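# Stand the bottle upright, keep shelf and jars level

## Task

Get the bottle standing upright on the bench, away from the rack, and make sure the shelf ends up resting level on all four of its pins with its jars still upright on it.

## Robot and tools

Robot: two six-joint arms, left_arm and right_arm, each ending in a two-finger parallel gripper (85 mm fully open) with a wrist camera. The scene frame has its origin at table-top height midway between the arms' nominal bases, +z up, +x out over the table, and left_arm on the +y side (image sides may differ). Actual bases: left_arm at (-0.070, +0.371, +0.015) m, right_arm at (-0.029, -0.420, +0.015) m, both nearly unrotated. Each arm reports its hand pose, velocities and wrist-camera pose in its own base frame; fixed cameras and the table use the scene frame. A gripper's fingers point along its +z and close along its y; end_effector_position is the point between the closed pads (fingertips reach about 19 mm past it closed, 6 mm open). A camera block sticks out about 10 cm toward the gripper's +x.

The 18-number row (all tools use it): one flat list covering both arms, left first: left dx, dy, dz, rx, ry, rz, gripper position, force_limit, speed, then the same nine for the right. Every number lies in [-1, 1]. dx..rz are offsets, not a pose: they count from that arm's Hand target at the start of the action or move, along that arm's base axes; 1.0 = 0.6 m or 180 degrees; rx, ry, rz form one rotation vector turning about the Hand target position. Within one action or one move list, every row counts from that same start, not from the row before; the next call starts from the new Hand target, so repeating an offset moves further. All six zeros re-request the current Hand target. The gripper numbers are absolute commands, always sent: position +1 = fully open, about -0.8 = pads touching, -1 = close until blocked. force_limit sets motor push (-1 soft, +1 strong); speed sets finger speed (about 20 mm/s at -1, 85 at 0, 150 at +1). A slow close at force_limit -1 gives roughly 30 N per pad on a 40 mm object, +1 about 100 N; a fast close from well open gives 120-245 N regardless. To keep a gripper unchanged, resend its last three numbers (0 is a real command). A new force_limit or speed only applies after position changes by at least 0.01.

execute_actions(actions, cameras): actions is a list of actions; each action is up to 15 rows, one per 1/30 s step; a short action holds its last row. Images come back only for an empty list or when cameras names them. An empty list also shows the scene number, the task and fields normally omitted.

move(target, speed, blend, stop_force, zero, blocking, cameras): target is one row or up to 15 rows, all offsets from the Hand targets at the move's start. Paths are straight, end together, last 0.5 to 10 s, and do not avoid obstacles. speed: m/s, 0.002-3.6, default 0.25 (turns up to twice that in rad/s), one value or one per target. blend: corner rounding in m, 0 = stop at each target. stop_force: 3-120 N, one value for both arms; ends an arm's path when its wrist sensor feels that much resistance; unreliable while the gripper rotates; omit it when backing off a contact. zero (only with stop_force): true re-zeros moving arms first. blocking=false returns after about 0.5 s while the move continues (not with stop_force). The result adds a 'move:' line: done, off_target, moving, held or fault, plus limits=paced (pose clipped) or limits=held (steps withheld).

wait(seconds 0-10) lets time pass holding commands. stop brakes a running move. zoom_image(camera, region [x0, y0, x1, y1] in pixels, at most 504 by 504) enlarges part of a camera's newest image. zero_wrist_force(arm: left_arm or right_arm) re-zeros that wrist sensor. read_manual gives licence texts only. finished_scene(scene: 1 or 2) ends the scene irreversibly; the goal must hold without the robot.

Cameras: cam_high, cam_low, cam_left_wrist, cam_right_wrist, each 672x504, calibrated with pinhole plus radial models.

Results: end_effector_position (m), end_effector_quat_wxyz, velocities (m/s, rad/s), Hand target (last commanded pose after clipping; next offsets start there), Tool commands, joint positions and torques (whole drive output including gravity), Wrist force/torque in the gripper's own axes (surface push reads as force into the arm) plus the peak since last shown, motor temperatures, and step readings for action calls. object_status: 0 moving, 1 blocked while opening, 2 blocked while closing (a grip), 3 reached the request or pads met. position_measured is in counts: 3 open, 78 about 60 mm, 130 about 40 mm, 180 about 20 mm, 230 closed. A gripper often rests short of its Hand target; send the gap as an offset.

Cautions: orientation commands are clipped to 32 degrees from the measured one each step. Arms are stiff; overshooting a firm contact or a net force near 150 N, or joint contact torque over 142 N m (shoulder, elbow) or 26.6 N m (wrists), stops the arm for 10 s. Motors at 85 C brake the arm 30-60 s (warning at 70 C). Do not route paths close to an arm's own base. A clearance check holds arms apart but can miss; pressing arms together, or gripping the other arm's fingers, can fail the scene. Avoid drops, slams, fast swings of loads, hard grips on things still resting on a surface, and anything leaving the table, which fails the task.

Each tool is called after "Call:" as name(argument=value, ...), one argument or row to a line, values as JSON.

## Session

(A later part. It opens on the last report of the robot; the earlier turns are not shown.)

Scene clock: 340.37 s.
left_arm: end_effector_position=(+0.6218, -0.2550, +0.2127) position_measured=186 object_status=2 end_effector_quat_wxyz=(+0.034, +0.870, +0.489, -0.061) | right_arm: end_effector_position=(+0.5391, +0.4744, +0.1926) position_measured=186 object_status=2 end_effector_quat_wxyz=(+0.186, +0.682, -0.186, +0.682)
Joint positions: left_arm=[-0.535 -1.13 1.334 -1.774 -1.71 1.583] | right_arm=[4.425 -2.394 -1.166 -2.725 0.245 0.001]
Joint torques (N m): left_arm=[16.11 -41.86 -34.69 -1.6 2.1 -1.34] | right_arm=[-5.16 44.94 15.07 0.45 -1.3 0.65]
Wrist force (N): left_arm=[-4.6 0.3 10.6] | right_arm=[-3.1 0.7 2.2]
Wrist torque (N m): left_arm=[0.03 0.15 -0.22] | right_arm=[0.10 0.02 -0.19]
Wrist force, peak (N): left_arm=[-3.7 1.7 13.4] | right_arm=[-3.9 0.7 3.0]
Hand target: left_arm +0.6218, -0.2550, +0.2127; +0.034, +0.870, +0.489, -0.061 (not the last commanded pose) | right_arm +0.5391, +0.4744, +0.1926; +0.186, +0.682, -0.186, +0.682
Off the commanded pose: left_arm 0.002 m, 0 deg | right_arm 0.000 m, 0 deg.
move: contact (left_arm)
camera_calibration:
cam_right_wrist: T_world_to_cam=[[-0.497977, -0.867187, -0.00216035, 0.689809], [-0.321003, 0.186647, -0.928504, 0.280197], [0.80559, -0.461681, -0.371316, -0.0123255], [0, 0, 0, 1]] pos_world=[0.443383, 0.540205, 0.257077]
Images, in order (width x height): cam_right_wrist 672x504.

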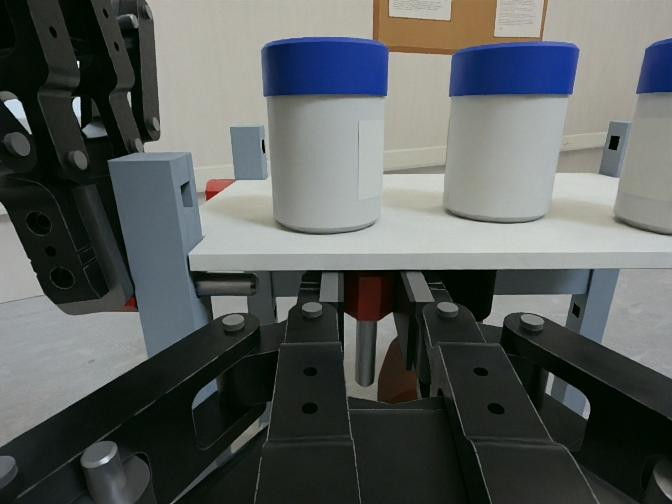

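Call:
move(
  target=[
    [0,0,0,0,0,0,1,-0.7,0,0,0,0,0,0,0,-1,-0.7,-1],
    [0.0606,0.0997,0,0,0,0,1,-0.7,0,0,0,-0.0277,0,0,0,-1,-0.7,-1],
    [-0.0363,0.2083,0.1455,0,0,0,1,-0.7,0,-0.1868,0.1097,-0.0277,0,0,0,-1,-0.7,-1],
    [-0.1197,0.2417,0.0955,0.1398,-0.5734,-0.3629,1,-0.7,0,-0.3985,-0.174,0.1457,0.5711,0.1488,-0.3628,-1,-0.7,-1],
    [-0.3245,-0.0525,-0.2042,0.1398,-0.5734,-0.3629,1,-0.7,0,-0.2248,-0.4183,0.0312,0.5711,0.1488,-0.3628,-1,-0.7,-1],
  ],
  speed=[0.1,0.08,0.25,0.4,0.35],
  blend=[0,0.005,0.02,0.03,0],
  cameras=["all"],
)

Scene clock: 400.13 s.
left_arm: end_effector_position=(+0.5850, -0.1240, +0.2916) position_measured=3 object_status=3 end_effector_quat_wxyz=(+0.092, +0.924, +0.318, +0.190) | right_arm: end_effector_position=(+0.3822, +0.4800, +0.2128) position_measured=186 object_status=2 end_effector_quat_wxyz=(+0.110, +0.708, -0.502, +0.484)
Joint positions: left_arm=[-0.502 -1.564 1.824 -2.23 -1.416 2.008] | right_arm=[4.559 -2.136 -1.277 -2.122 0.842 -0.161]
Joint torques (N m): left_arm=[12.8 -17.79 -17.07 -4.98 -0.87 -0.73] | right_arm=[10.85 51.01 22.46 2.58 0.67 -2.84]
Wrist force (N): left_arm=[0.2 -0.5 0.2] | right_arm=[0.6 -0.7 0.8]
Wrist torque (N m): left_arm=[0.05 -0.06 0.03] | right_arm=[-0.13 -0.14 -0.12]
Wrist force, peak (N): left_arm=[-4.6 0.5 11.4] | right_arm=[0.4 0.6 5.8]
Hand target: left_arm +0.5850, -0.1240, +0.2916; +0.092, +0.924, +0.318, +0.190 (not the last commanded pose) | right_arm +0.3821, +0.4801, +0.2128; +0.110, +0.708, -0.502, +0.484 (not the last commanded pose)
Off the commanded pose: left_arm 0.303 m, 89 deg | right_arm 0.258 m, 81 deg.
move: held (left_arm; a check stopped the path), off_target (right_arm; braked when a check withheld steps of left_arm); path passed 3 of 5 targets; limits=held
pose unreachable (left arm): on one or more control steps of this call, first in action 0 (counted from 0), this arm could not follow its commanded pose, so it was not sent that pose on those steps. It may still have moved: this result reports where it is.
cause: moving toward the commanded pose would bring a part of the arm too close to another arm (a part of this arm just beyond joint 3 (elbow) and a part of the right arm just beyond its joint 4 (wrist 1), along the way the arms are being sent, or toward where that arm still pushes).
camera_calibration:
cam_left_wrist: T_world_to_cam=[[0.561912, -0.780908, 0.272831, -0.498622], [-0.817449, -0.574702, 0.038652, 0.411186], [0.126613, -0.244745, -0.961285, 0.302966], [0, 0, 0, 1]] pos_world=[0.577946, -0.0789194, 0.411383]
cam_right_wrist: T_world_to_cam=[[-0.81204, -0.476788, -0.336548, 0.620393], [-0.240671, 0.79894, -0.551156, -0.15738], [0.531666, -0.366564, -0.76352, 0.26661], [0, 0, 0, 1]] pos_world=[0.324159, 0.519262, 0.325613]

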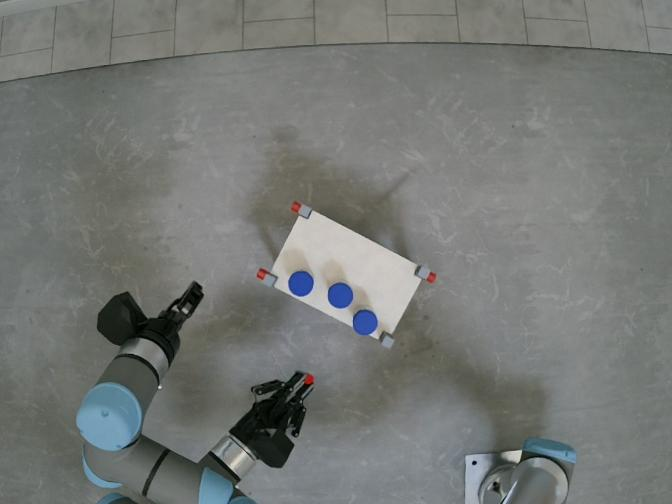

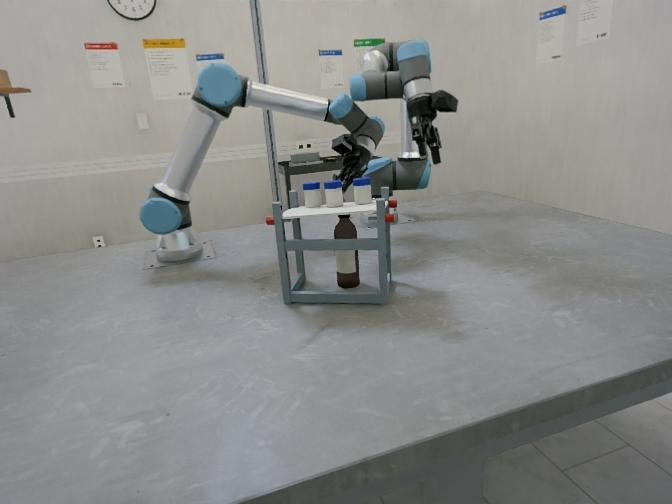

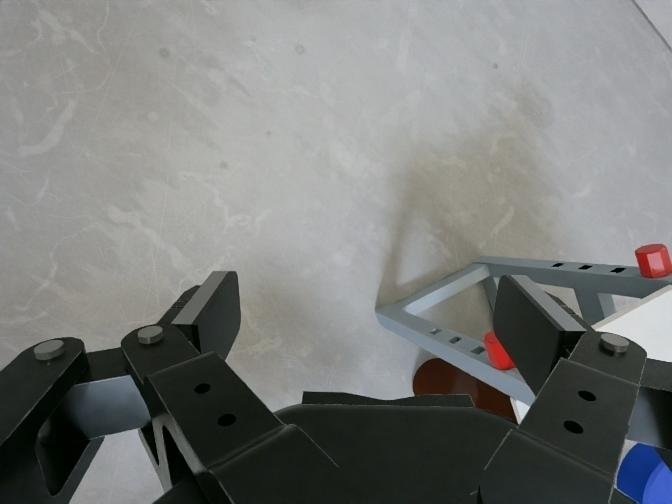

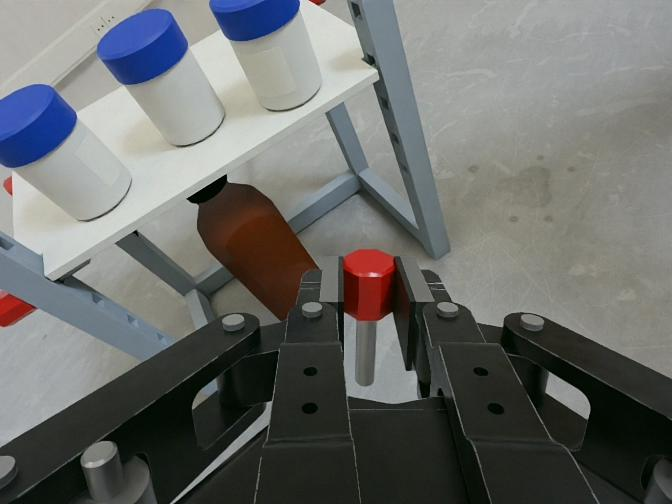

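Call:
move(
  target=[
    [0,0,0,0,0,0,1,-0.7,0,-0.0868,-0.2002,0.0787,0.3697,0.0962,-0.2347,-1,-0.7,-1],
    [-0.0583,-0.0433,-0.036,0.0982,-0.4074,-0.2582,1,-0.7,0,0.0368,-0.4278,-0.0025,0.3697,0.0962,-0.2347,-1,-0.7,-1],
    [-0.2632,-0.2708,-0.3357,0.0982,-0.4074,-0.2582,1,-0.7,0,0.0368,-0.4278,-0.0025,0.3697,0.0962,-0.2347,-1,-0.7,-1],
  ],
  speed=[0.45,0.4,0.35],
  blend=[0.02,0.02,0],
  cameras=["all"],
)

Scene clock: 418.03 s.
left_arm: end_effector_position=(+0.5850, -0.1240, +0.2916) position_measured=3 object_status=3 end_effector_quat_wxyz=(+0.092, +0.924, +0.318, +0.190) | right_arm: end_effector_position=(+0.3769, +0.4689, +0.2174) position_measured=186 object_status=2 end_effector_quat_wxyz=(+0.096, +0.701, -0.552, +0.440)
Joint positions: left_arm=[-0.502 -1.564 1.824 -2.23 -1.416 2.008] | right_arm=[4.539 -2.079 -1.315 -2.04 0.913 -0.154]
Joint torques (N m): left_arm=[12.27 -16.8 -13.92 -5.35 -0.91 0.6] | right_arm=[10.74 33.56 28.04 1.67 -3.02 -0.31]
Wrist force (N): left_arm=[0.2 -0.5 0.4] | right_arm=[0.2 -0.6 0.7]
Wrist torque (N m): left_arm=[0.05 -0.07 0.03] | right_arm=[-0.10 -0.09 -0.21]
Wrist force, peak (N): left_arm=[0.1 -1.0 0.2] | right_arm=[14.0 -4.0 -0.1]
Hand target: left_arm +0.5850, -0.1240, +0.2916; +0.092, +0.924, +0.318, +0.190 (not the last commanded pose) | right_arm +0.3769, +0.4689, +0.2174; +0.096, +0.701, -0.552, +0.440 (not the last commanded pose)
Off the commanded pose: left_arm 0.303 m, 89 deg | right_arm 0.247 m, 73 deg.
move: held (right_arm; a check stopped the path), off_target (left_arm; braked when a check withheld steps of right_arm); path passed 0 of 3 targets; limits=held
pose unreachable (right arm): on one or more control steps of this call, first in action 0 (counted from 0), this arm could not follow its commanded pose, so it was not sent that pose on those steps. It may still have moved: this result reports where it is.
cause: moving toward the commanded pose would bring a part of the arm too close to another arm (a part of this arm just beyond joint 4 (wrist 1) and a part of the left arm just beyond its joint 3 (elbow), along the way the arms are being sent, or toward where that arm still pushes).
camera_calibration:
cam_left_wrist: T_world_to_cam=[[0.561966, -0.780889, 0.272776, -0.498494], [-0.817428, -0.574726, 0.0387462, 0.411109], [0.126515, -0.244748, -0.961297, 0.303064], [0, 0, 0, 1]] pos_world=[0.577846, -0.0788194, 0.411383]
cam_right_wrist: T_world_to_cam=[[-0.853663, -0.376597, -0.359771, 0.586164], [-0.19403, 0.871, -0.451343, -0.220239], [0.483335, -0.315489, -0.816611, 0.274659], [0, 0, 0, 1]] pos_world=[0.324901, 0.499227, 0.335771]

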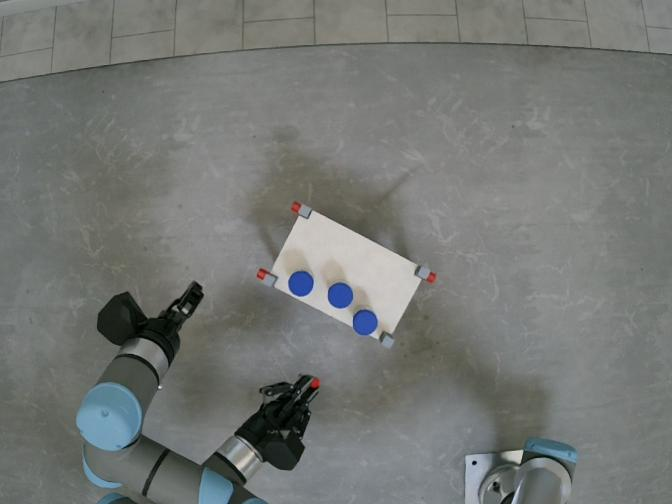

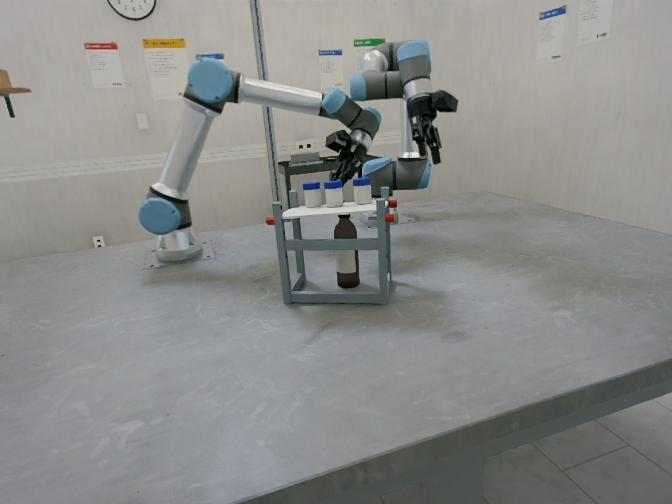

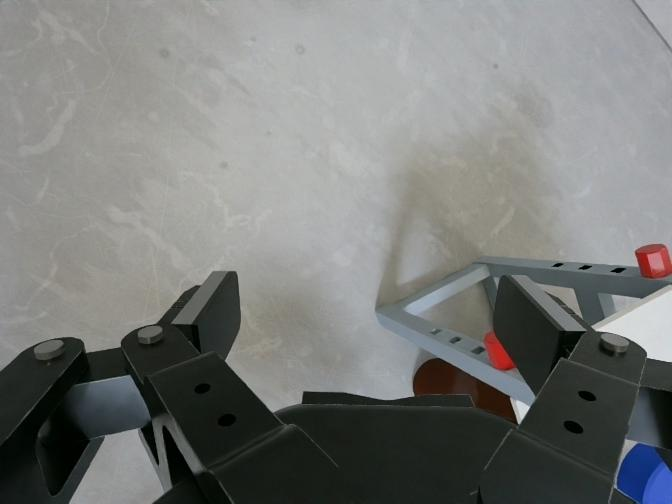

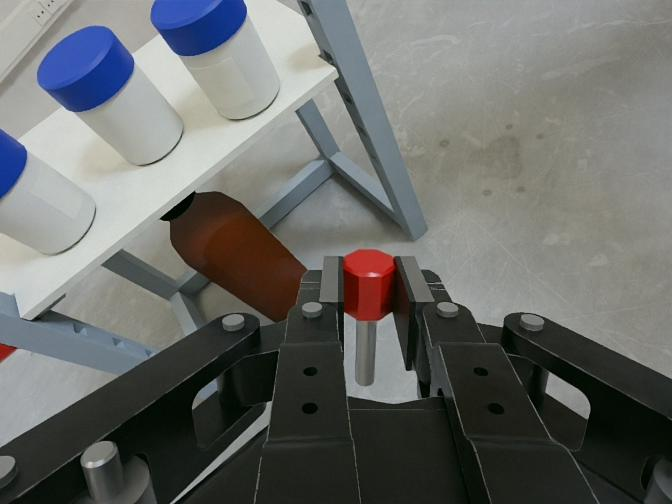

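Call:
move(
  target=[
    [0,0,0,0,0,0,1,-0.7,0,-0.0948,-0.2315,0.0377,0,0,0,-1,-0.7,-1],
    [0,0,0,0,0,0,1,-0.7,0,0.0455,-0.4092,-0.0102,0.3343,0.086,-0.2116,-1,-0.7,-1],
    [-0.2632,-0.2708,-0.3357,0.0982,-0.4074,-0.2582,1,-0.7,0,0.0455,-0.4092,-0.0102,0.3343,0.086,-0.2116,-1,-0.7,-1],
  ],
  speed=[0.3,0.4,0.4],
  blend=[0.02,0.02,0],
  cameras=["all"],
)

Scene clock: 435.47 s.
left_arm: end_effector_position=(+0.4426, -0.2645, +0.1179) position_measured=3 object_status=3 end_effector_quat_wxyz=(+0.190, +0.730, -0.127, +0.644) | right_arm: end_effector_position=(+0.4042, +0.2234, +0.2113) position_measured=186 object_status=2 end_effector_quat_wxyz=(+0.061, -0.495, +0.866, +0.035)
Joint positions: left_arm=[-1.151 -0.634 2.543 -4.924 -0.883 2.946] | right_arm=[3.918 -1.434 -2.049 -1.094 1.608 -0.26]
Joint torques (N m): left_arm=[-1.04 -29.09 4.91 -2.45 0.22 0.07] | right_arm=[-8.47 6.32 17.41 4.73 2.71 2.33]
Wrist force (N): left_arm=[0.3 -0.6 -0.3] | right_arm=[-2.8 -0.6 -0.4]
Wrist torque (N m): left_arm=[-0.41 -0.15 0.29] | right_arm=[-0.05 0.42 -0.13]
Wrist force, peak (N): left_arm=[-7.0 4.7 -1.2] | right_arm=[-3.0 -2.5 -0.2]
Hand target: left_arm +0.4426, -0.2645, +0.1179; +0.190, +0.730, -0.127, +0.644 (not the last commanded pose) | right_arm +0.4042, +0.2234, +0.2113; +0.061, -0.495, +0.866, +0.035
Tool commands: left_gripper/position=+1.0 left_gripper/force_limit=-0.701961 left_gripper/speed=+0.003922 right_gripper/position=-1.0 right_gripper/force_limit=-0.7 right_gripper/speed=-1.0
Off the commanded pose: left_arm 0.039 m, 10 deg | right_arm 0.000 m, 0 deg.
FORCE FAULT: contact force on the left arm reached its limit, and that arm stopped. The contact can be on any part of that arm, not only on its tool. That arm's remaining commands of this call were not run. That arm is still stopped at the end of this call. That arm stays stopped for about 10 more seconds. Until then a move that you send moves the other arm only, and its call returns only when the move has ended. Once the stop has ended, the next robot result says so. If the stop ends while you think or write, that arm runs what you send next, counted from a new Hand target: where the arm stands when the stop ends. While its stop runs, that arm takes no new command, but its gripper still runs the gripper command that each later call begins with. Until it ends, the stop uses up actions while you think or wait. An arm that is not stopped still takes commands.
move: fault (left_arm); path passed 2 of 3 targets
camera_calibration:
cam_left_wrist: T_world_to_cam=[[-0.411408, -0.904489, 0.112444, -0.0638511], [-0.438459, 0.0882431, -0.894409, 0.338305], [0.79906, -0.417269, -0.432885, -0.285843], [0, 0, 0, 1]] pos_world=[0.35047, -0.206879, 0.186026]
cam_right_wrist: T_world_to_cam=[[-0.860201, 0.509862, -0.00976357, 0.245416], [0.438057, 0.748589, 0.497716, -0.432613], [0.261075, 0.423858, -0.867285, 0.114398], [0, 0, 0, 1]] pos_world=[0.370751, 0.150233, 0.31693]

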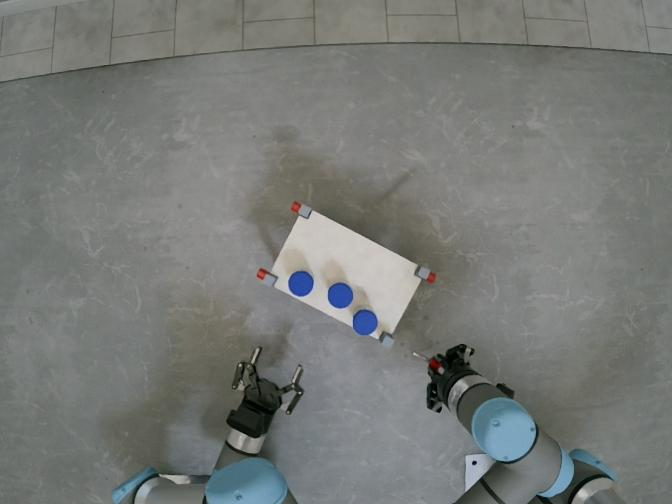

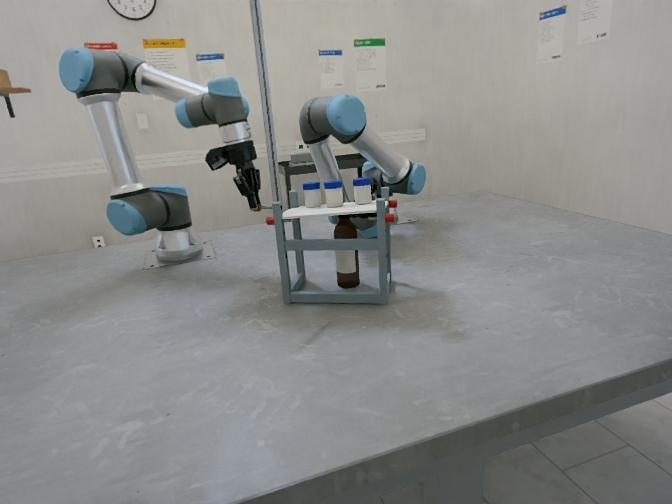

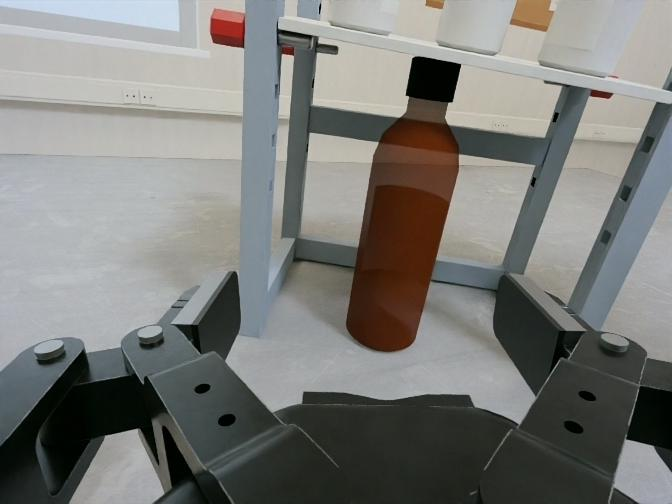

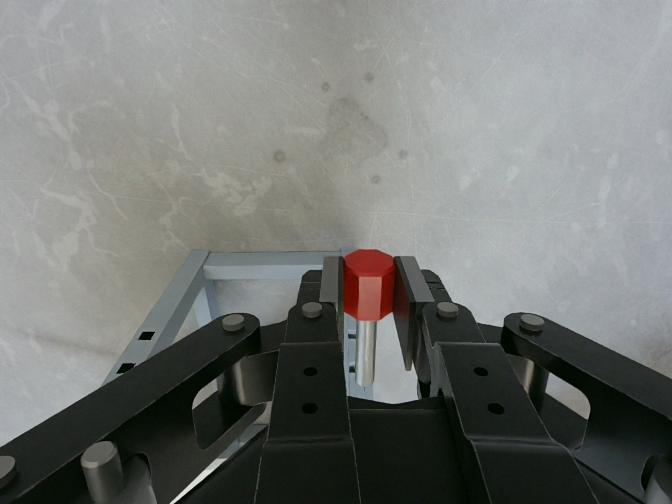

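Call:
move(
  target=[0,0,0,0,0,0,1,-0.7,0,0.0337,0.0575,0,0,0,0,-1,-0.7,-1],
  speed=0.1,
  cameras=["all"],
)

Call:
zoom_image(
  camera="cam_high",
  region=[370, 315, 440, 385],
)

Call:
zoom_image(
  camera="cam_right_wrist",
  region=[325, 310, 425, 410],
)

Scene clock: 519.03 s.
left_arm: end_effector_position=(+0.4426, -0.2645, +0.1179) position_measured=3 object_status=3 end_effector_quat_wxyz=(+0.190, +0.730, -0.127, +0.644) | right_arm: end_effector_position=(+0.4244, +0.2579, +0.2113) position_measured=186 object_status=2 end_effector_quat_wxyz=(+0.061, -0.495, +0.866, +0.035)
Joint positions: left_arm=[-1.151 -0.634 2.543 -4.924 -0.883 2.946] | right_arm=[3.941 -1.521 -1.972 -1.084 1.604 -0.237]
Joint torques (N m): left_arm=[-1.87 -29.55 6.15 -1.89 0.19 -0.13] | right_arm=[-9.32 18.26 27.57 1.73 -0.34 -2.64]
Wrist force (N): left_arm=[0.1 -0.5 -0.2] | right_arm=[-2.8 -0.8 -0.6]
Wrist torque (N m): left_arm=[-0.41 -0.12 0.29] | right_arm=[-0.11 0.43 -0.12]
Wrist force, peak (N): left_arm=[0.2 -0.7 -0.3] | right_arm=[-4.3 -1.0 -0.3]
Hand target: left_arm +0.4426, -0.2645, +0.1179; +0.190, +0.730, -0.127, +0.644 | right_arm +0.4244, +0.2579, +0.2113; +0.061, -0.495, +0.866, +0.035
Off the commanded pose: left_arm 0.000 m, 0 deg | right_arm 0.000 m, 0 deg.
FORCE FAULT, CONTINUED: the left arm's stop, for the force fault that an earlier result reported, is over. The rest of the stop counts as 19 of the actions that you can send in this scene. The stop ended before this call began, so that arm ran this call's commands, counted from a new Hand target: where the arm stood when the stop ended.
move: done
camera_calibration:
cam_left_wrist: T_world_to_cam=[[-0.411408, -0.904489, 0.112444, -0.0638511], [-0.438459, 0.0882431, -0.894409, 0.338305], [0.79906, -0.417269, -0.432885, -0.285843], [0, 0, 0, 1]] pos_world=[0.35047, -0.206879, 0.186026]
cam_right_wrist: T_world_to_cam=[[-0.860201, 0.509862, -0.00976357, 0.245202], [0.438057, 0.748589, 0.497716, -0.467288], [0.261075, 0.423858, -0.867285, 0.0945008], [0, 0, 0, 1]] pos_world=[0.390951, 0.184733, 0.31693]

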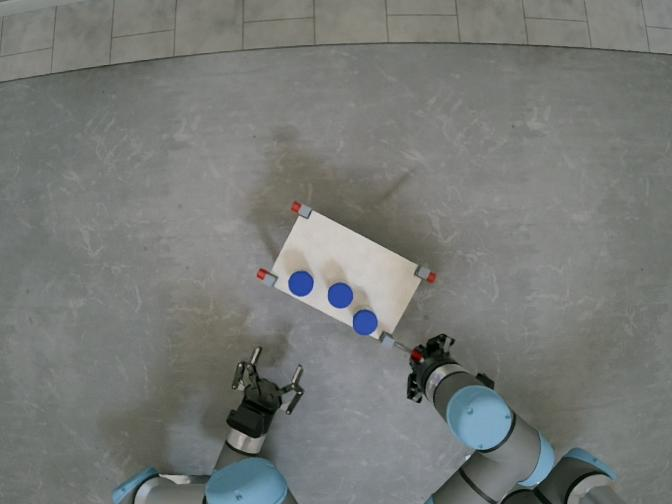

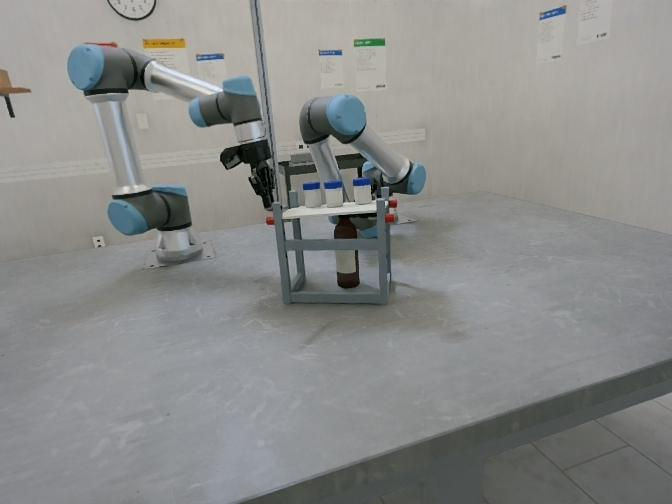

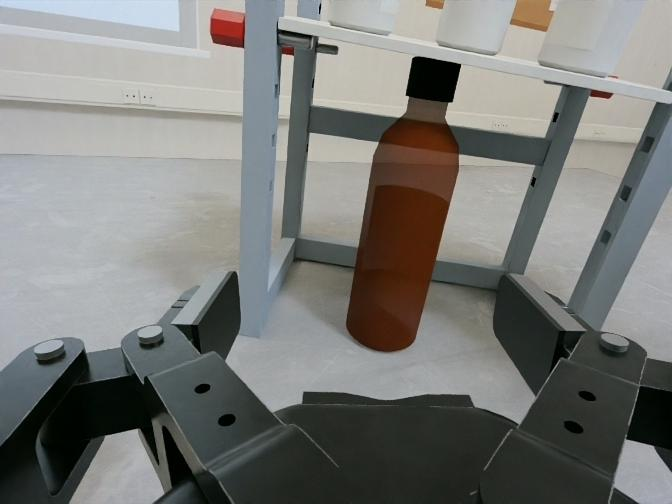

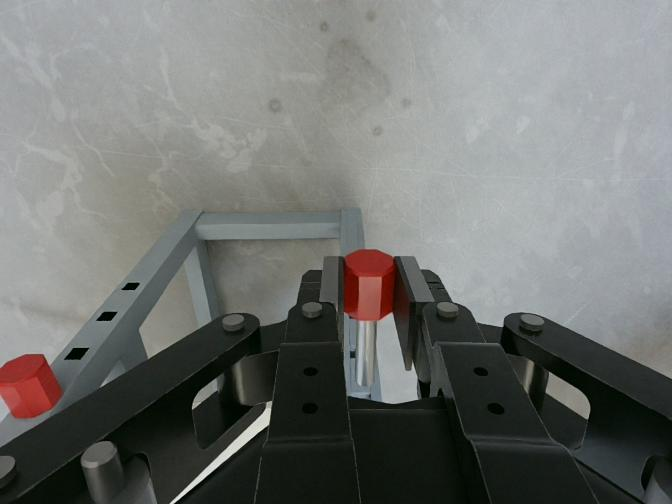

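Scaled by 7.200 from the camera's 672x504 image, which has a finer 960x720 frame.

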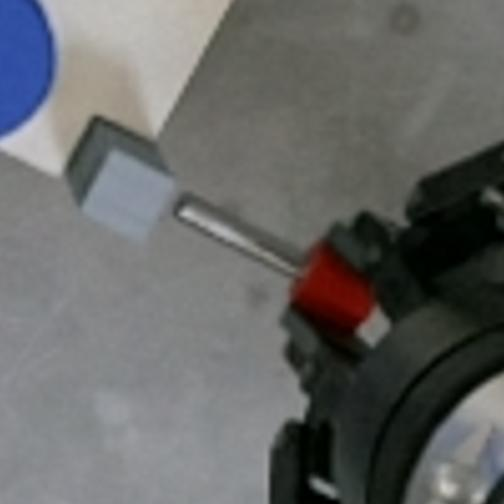

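Scaled by 5.040 from the camera's 672x504 image, which has a finer 960x720 frame.

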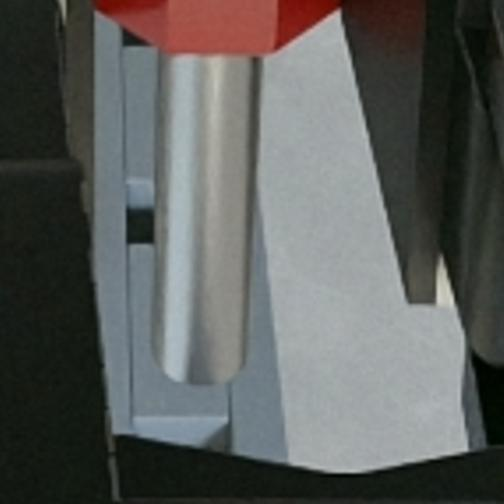

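Call:
move(
  target=[
    [0.0338,-0.0692,0.05,0.0696,0.0528,-0.0357,1,-0.7,0,0.0014,-0.0008,0,0,0,0,-1,-0.7,-1],
    [0.0338,-0.0692,-0.0462,0.0696,0.0528,-0.0357,1,-0.7,0,0.0014,-0.0008,0,0,0,0,-1,-0.7,-1],
  ],
  speed=0.2,
  blend=[0.01,0],
  cameras=["cam_left_wrist"],
)

Call:
zoom_image(
  camera="cam_left_wrist",
  region=[472, 0, 672, 200],
)

Scene clock: 530.93 s.
left_arm: end_effector_position=(+0.4628, -0.3061, +0.0902) position_measured=3 object_status=3 end_effector_quat_wxyz=(+0.155, +0.789, -0.221, +0.552) | right_arm: end_effector_position=(+0.4253, +0.2574, +0.2113) position_measured=186 object_status=2 end_effector_quat_wxyz=(+0.061, -0.495, +0.866, +0.035)
Joint positions: left_arm=[-1.052 -0.83 2.506 -4.423 -1.099 2.954] | right_arm=[3.939 -1.522 -1.97 -1.084 1.605 -0.239]
Joint torques (N m): left_arm=[10.97 -23.8 4.53 -4.63 -0.91 -1.66] | right_arm=[-3.12 13.48 26.55 1.71 2.41 -1.33]
Wrist force (N): left_arm=[0.3 -0.2 0.0] | right_arm=[-2.9 -0.7 -0.6]
Wrist torque (N m): left_arm=[-0.27 -0.16 0.18] | right_arm=[-0.10 0.44 -0.06]
Wrist force, peak (N): left_arm=[4.5 0.0 -0.3] | right_arm=[-3.1 -1.1 -0.6]
Hand target: left_arm +0.4628, -0.3060, +0.0902; +0.155, +0.789, -0.221, +0.552 | right_arm +0.4252, +0.2574, +0.2113; +0.061, -0.495, +0.866, +0.035
Off the commanded pose: left_arm 0.000 m, 0 deg | right_arm 0.000 m, 0 deg.
move: done
camera_calibration:
cam_left_wrist: T_world_to_cam=[[-0.502498, -0.864556, -0.00619498, -0.0249762], [-0.553716, 0.327318, -0.765677, 0.440979], [0.663998, -0.381321, -0.643196, -0.238889], [0, 0, 0, 1]] pos_world=[0.390249, -0.257027, 0.18384]
Images, in order (width x height): cam_left_wrist 672x504.

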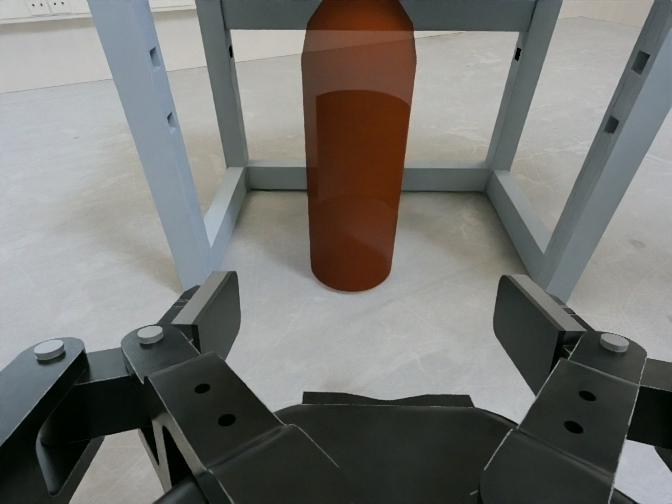

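Scaled by 2.520 from the camera's 672x504 image, which has a finer 960x720 frame.

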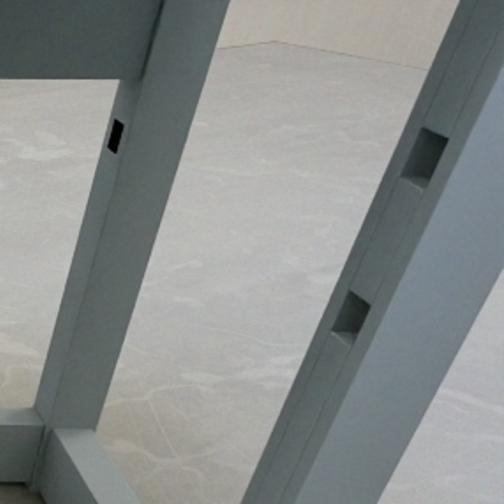

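Call:
move(
  target=[0.0333,-0.0202,0,0,0,0,1,-0.7,0,0,0,0,0,0,0,-1,-0.7,-1],
  speed=0.1,
  cameras=["cam_low","cam_high"],
)

Call:
zoom_image(
  camera="cam_low",
  region=[255, 165, 415, 315],
)

Call:
zoom_image(
  camera="cam_high",
  region=[250, 190, 450, 360],
)

Scene clock: 563.20 s.
left_arm: end_effector_position=(+0.4829, -0.3180, +0.0903) position_measured=3 object_status=3 end_effector_quat_wxyz=(+0.155, +0.789, -0.221, +0.552) | right_arm: end_effector_position=(+0.4252, +0.2574, +0.2113) position_measured=186 object_status=2 end_effector_quat_wxyz=(+0.061, -0.495, +0.866, +0.035)
Joint positions: left_arm=[-1.015 -0.836 2.44 -4.359 -1.133 2.97] | right_arm=[3.939 -1.522 -1.97 -1.084 1.605 -0.239]
Joint torques (N m): left_arm=[-13.94 -29.83 7.38 -4.84 1.85 -1.73] | right_arm=[7.19 25.78 18.67 1.84 1.57 2.14]
Wrist force (N): left_arm=[0.3 -0.1 -0.1] | right_arm=[-3.0 -0.9 -0.5]
Wrist torque (N m): left_arm=[-0.26 -0.15 0.20] | right_arm=[-0.13 0.46 -0.06]
Wrist force, peak (N): left_arm=[0.3 -0.2 -1.0] | right_arm=[-3.1 -0.9 -0.7]
Hand target: left_arm +0.4828, -0.3181, +0.0902; +0.155, +0.789, -0.221, +0.552 | right_arm +0.4252, +0.2574, +0.2113; +0.061, -0.495, +0.866, +0.035
Off the commanded pose: left_arm 0.000 m, 0 deg | right_arm 0.000 m, 0 deg.
move: done
Images, in order (width x height): cam_high 672x504, cam_low 672x504.

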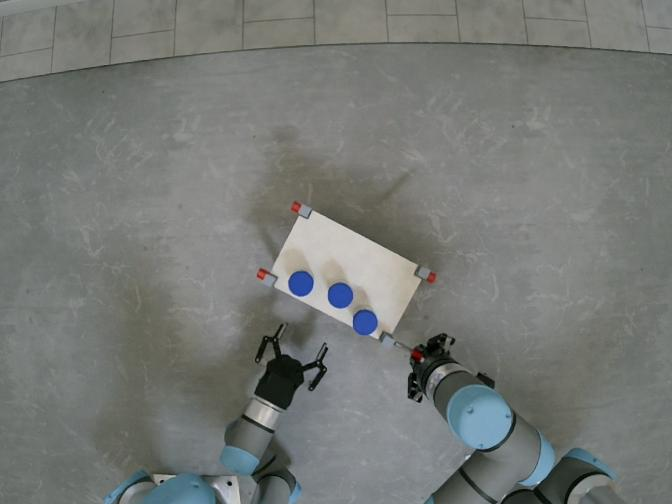

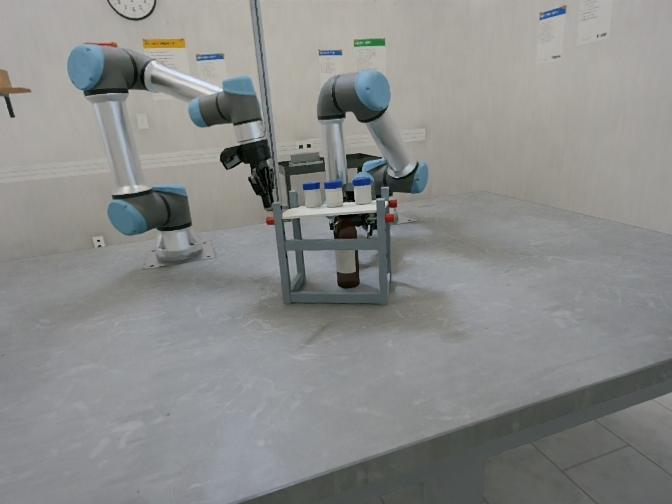

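Scaled by 3.150 from the camera's 672x504 image, which has a finer 960x720 frame.

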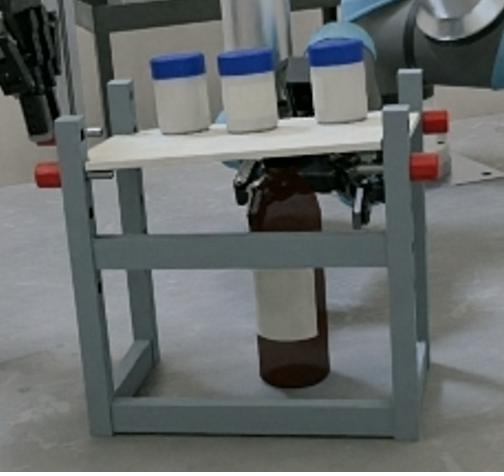

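Scaled by 2.520 from the camera's 672x504 image, which has a finer 960x720 frame.

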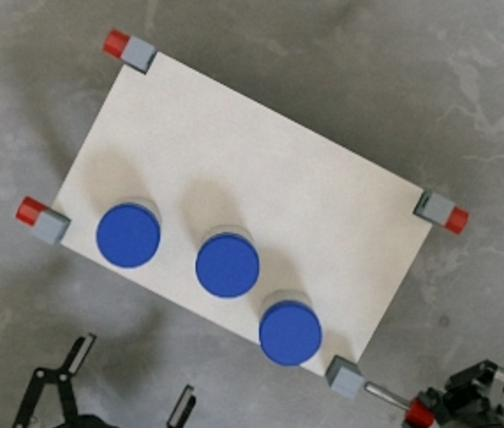

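Call:
move(
  target=[
    [0.1578,-0.0965,0,0,0,0,1,-0.7,0,0,0,0,0,0,0,-1,-0.7,-1],
    [0.1578,-0.0965,0,0,0,0,-1,-0.6,-1,0,0,0,0,0,0,-1,-0.7,-1],
    [0.1578,-0.0965,0.0167,0,0,0,-1,-0.6,-1,0,0,0,0,0,0,-1,-0.7,-1],
  ],
  speed=[0.12,0.05,0.015],
  cameras=["cam_low","cam_high","cam_left_wrist"],
)

Call:
zoom_image(
  camera="cam_low",
  region=[255, 165, 415, 315],
)

Call:
zoom_image(
  camera="cam_low",
  region=[260, 180, 330, 230],
)

Scene clock: 585.67 s.
left_arm: end_effector_position=(+0.5775, -0.3760, +0.1002) position_measured=78 object_status=2 end_effector_quat_wxyz=(+0.155, +0.789, -0.221, +0.552) | right_arm: end_effector_position=(+0.4252, +0.2574, +0.2113) position_measured=186 object_status=2 end_effector_quat_wxyz=(+0.061, -0.495, +0.866, +0.035)
Joint positions: left_arm=[-0.896 -0.822 2.129 -4.079 -1.244 3.017] | right_arm=[3.939 -1.522 -1.97 -1.084 1.605 -0.239]
Joint torques (N m): left_arm=[-11.75 -35.23 -7.19 -6.65 0.33 -1.2] | right_arm=[6.42 25.63 18.77 1.83 -0.18 2.26]
Wrist force (N): left_arm=[-9.1 -0.2 3.1] | right_arm=[-2.7 -0.9 -0.5]
Wrist torque (N m): left_arm=[-0.27 -0.09 0.24] | right_arm=[-0.13 0.41 -0.07]
Wrist force, peak (N): left_arm=[-9.3 -0.3 3.2] | right_arm=[-3.1 -1.2 -0.4]
Hand target: left_arm +0.5775, -0.3760, +0.1002; +0.155, +0.789, -0.221, +0.552 | right_arm +0.4252, +0.2574, +0.2113; +0.061, -0.495, +0.866, +0.035
Off the commanded pose: left_arm 0.000 m, 0 deg | right_arm 0.000 m, 0 deg.
move: done
camera_calibration:
cam_left_wrist: T_world_to_cam=[[-0.502423, -0.8646, -0.00609, -0.0278694], [-0.553836, 0.32723, -0.765628, 0.535082], [0.663955, -0.381296, -0.643255, -0.335269], [0, 0, 0, 1]] pos_world=[0.504949, -0.327027, 0.193841]
Images, in order (width x height): cam_high 672x504, cam_low 672x504, cam_left_wrist 672x504.

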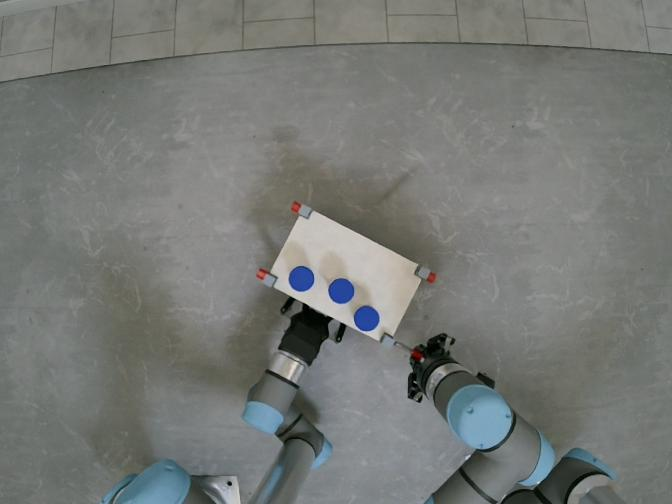

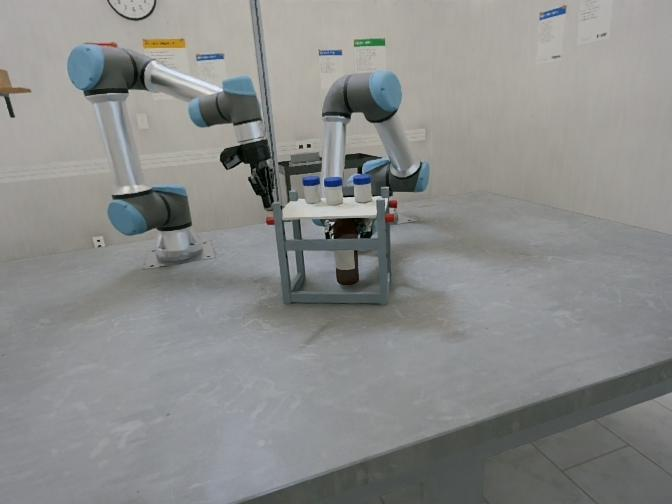

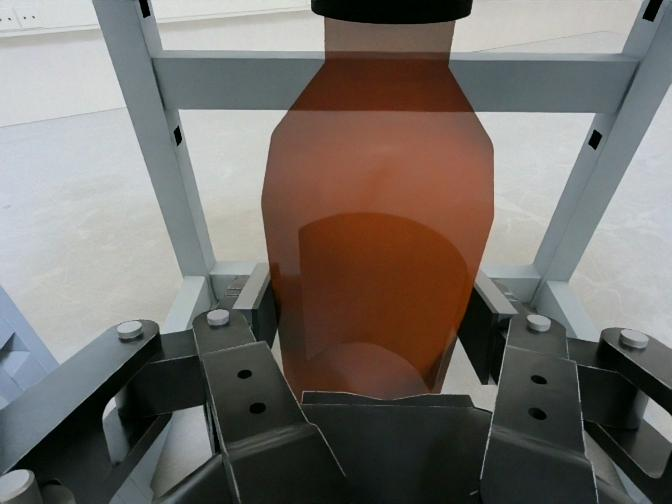

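Scaled by 3.150 from the camera's 672x504 image, which has a finer 960x720 frame.

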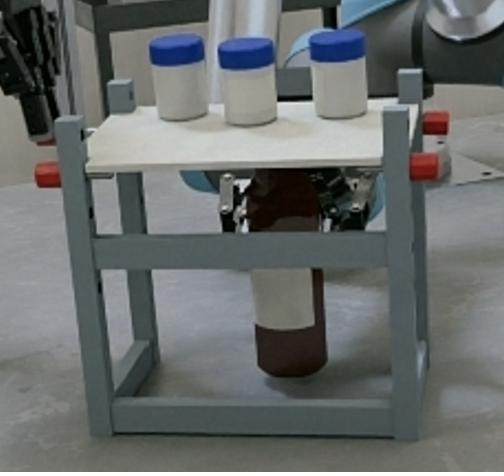

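Scaled by 7.200 from the camera's 672x504 image, which has a finer 960x720 frame.

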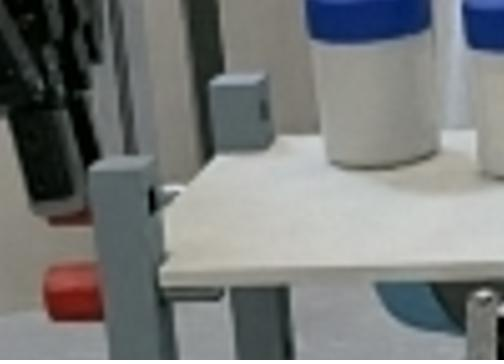

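Call:
move(
  target=[0,0,0,0,0,0,-1,-0.6,-1,0.0481,0.0819,0.0005,0,0,0,-1,-0.7,-1],
  speed=0.025,
  stop_force=7,
  cameras=["cam_low","cam_high","cam_right_wrist"],
)

Call:
zoom_image(
  camera="cam_high",
  region=[360, 305, 430, 375],
)

Call:
zoom_image(
  camera="cam_right_wrist",
  region=[325, 310, 425, 410],
)

Scene clock: 622.33 s.
left_arm: end_effector_position=(+0.5775, -0.3760, +0.1002) position_measured=78 object_status=2 end_effector_quat_wxyz=(+0.155, +0.789, -0.221, +0.552) | right_arm: end_effector_position=(+0.4500, +0.2996, +0.2116) position_measured=186 object_status=2 end_effector_quat_wxyz=(+0.061, -0.495, +0.866, +0.035)
Joint positions: left_arm=[-0.896 -0.822 2.129 -4.079 -1.244 3.017] | right_arm=[3.963 -1.626 -1.865 -1.084 1.601 -0.216]
Joint torques (N m): left_arm=[1.84 -37.49 -19.52 -6.88 1.78 -0.98] | right_arm=[-8.79 20.3 29.34 4.83 2.24 -2.63]
Wrist force (N): left_arm=[-8.7 -0.1 3.0] | right_arm=[-3.2 -1.5 0.3]
Wrist torque (N m): left_arm=[-0.27 -0.09 0.24] | right_arm=[-0.23 0.50 -0.17]
Wrist force, peak (N): left_arm=[-9.4 -0.1 3.2] | right_arm=[9.6 1.2 -4.3]
Hand target: left_arm +0.5775, -0.3760, +0.1002; +0.155, +0.789, -0.221, +0.552 | right_arm +0.4500, +0.2996, +0.2116; +0.061, -0.495, +0.866, +0.035 (not the last commanded pose)
Off the commanded pose: left_arm 0.000 m, 0 deg | right_arm 0.008 m, 0 deg.
move: contact (right_arm)
camera_calibration:
cam_right_wrist: T_world_to_cam=[[-0.860201, 0.509862, -0.00976357, 0.246051], [0.438057, 0.748589, 0.497716, -0.509912], [0.261075, 0.423858, -0.867285, 0.0703765], [0, 0, 0, 1]] pos_world=[0.416651, 0.226433, 0.31723]
Images, in order (width x height): cam_high 672x504, cam_low 672x504, cam_right_wrist 672x504.

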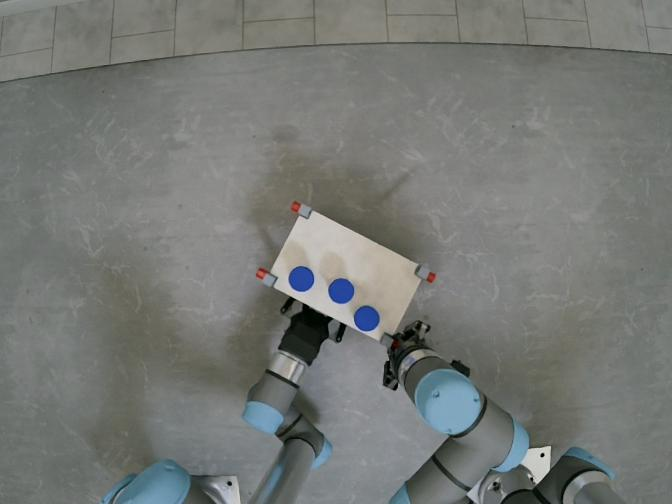

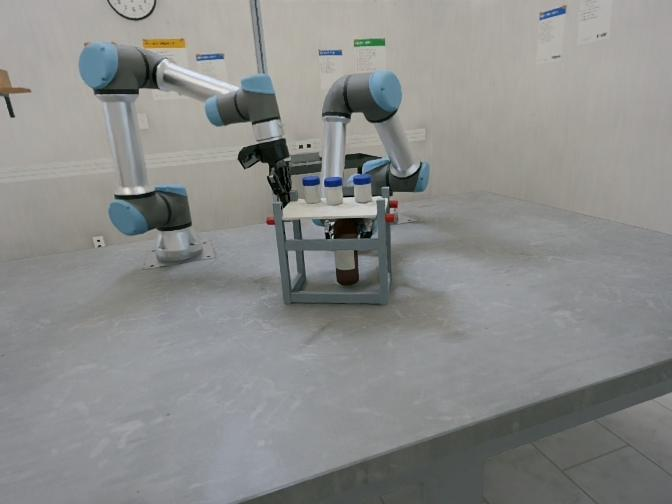

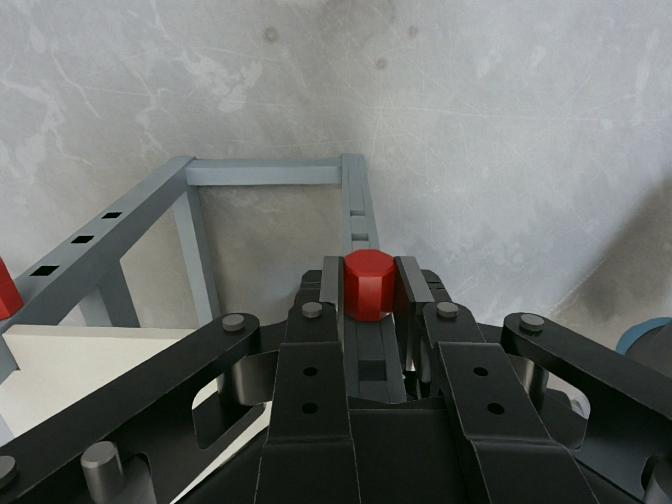

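Scaled by 7.200 from the camera's 672x504 image, which has a finer 960x720 frame.

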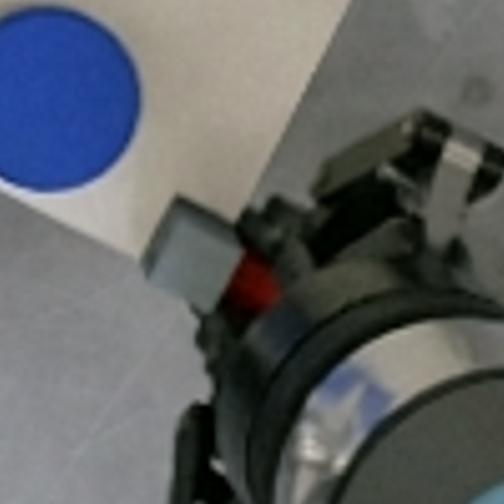

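Scaled by 5.040 from the camera's 672x504 image, which has a finer 960x720 frame.

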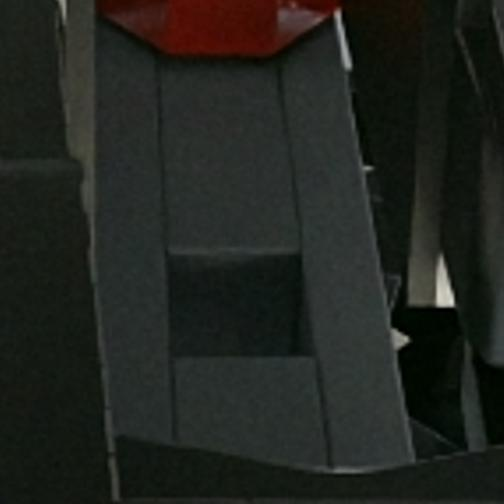

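Call:
move(
  target=[0,0,0,0,0,0,-1,-0.6,-1,0.0042,0.0072,0,0,0,0,-1,-0.7,-1],
  speed=0.02,
  stop_force=12,
  cameras=[],
)

Scene clock: 633.27 s.
left_arm: end_effector_position=(+0.5775, -0.3760, +0.1002) position_measured=78 object_status=2 end_effector_quat_wxyz=(+0.155, +0.789, -0.221, +0.552) | right_arm: end_effector_position=(+0.4525, +0.3040, +0.2115) position_measured=186 object_status=2 end_effector_quat_wxyz=(+0.061, -0.495, +0.866, +0.035)
Joint positions: left_arm=[-0.896 -0.822 2.129 -4.079 -1.244 3.017] | right_arm=[3.965 -1.637 -1.854 -1.085 1.601 -0.213]
Joint torques (N m): left_arm=[11.77 -37.12 -18.41 -5.81 1.72 -0.81] | right_arm=[0.08 37.66 18.19 4.97 -1.4 -1.48]
Wrist force (N): left_arm=[-9.2 -1.0 3.5] | right_arm=[-0.9 -0.8 1.0]
Wrist torque (N m): left_arm=[-0.27 -0.10 0.15] | right_arm=[-0.10 0.56 -0.26]
Wrist force, peak (N): left_arm=[-9.4 -1.2 3.4] | right_arm=[8.5 1.3 -3.2]
Hand target: left_arm +0.5775, -0.3760, +0.1002; +0.155, +0.789, -0.221, +0.552 | right_arm +0.4526, +0.3040, +0.2116; +0.061, -0.495, +0.866, +0.035
Off the commanded pose: left_arm 0.000 m, 0 deg | right_arm 0.000 m, 0 deg.
move: done
No camera images: "cameras" was empty.


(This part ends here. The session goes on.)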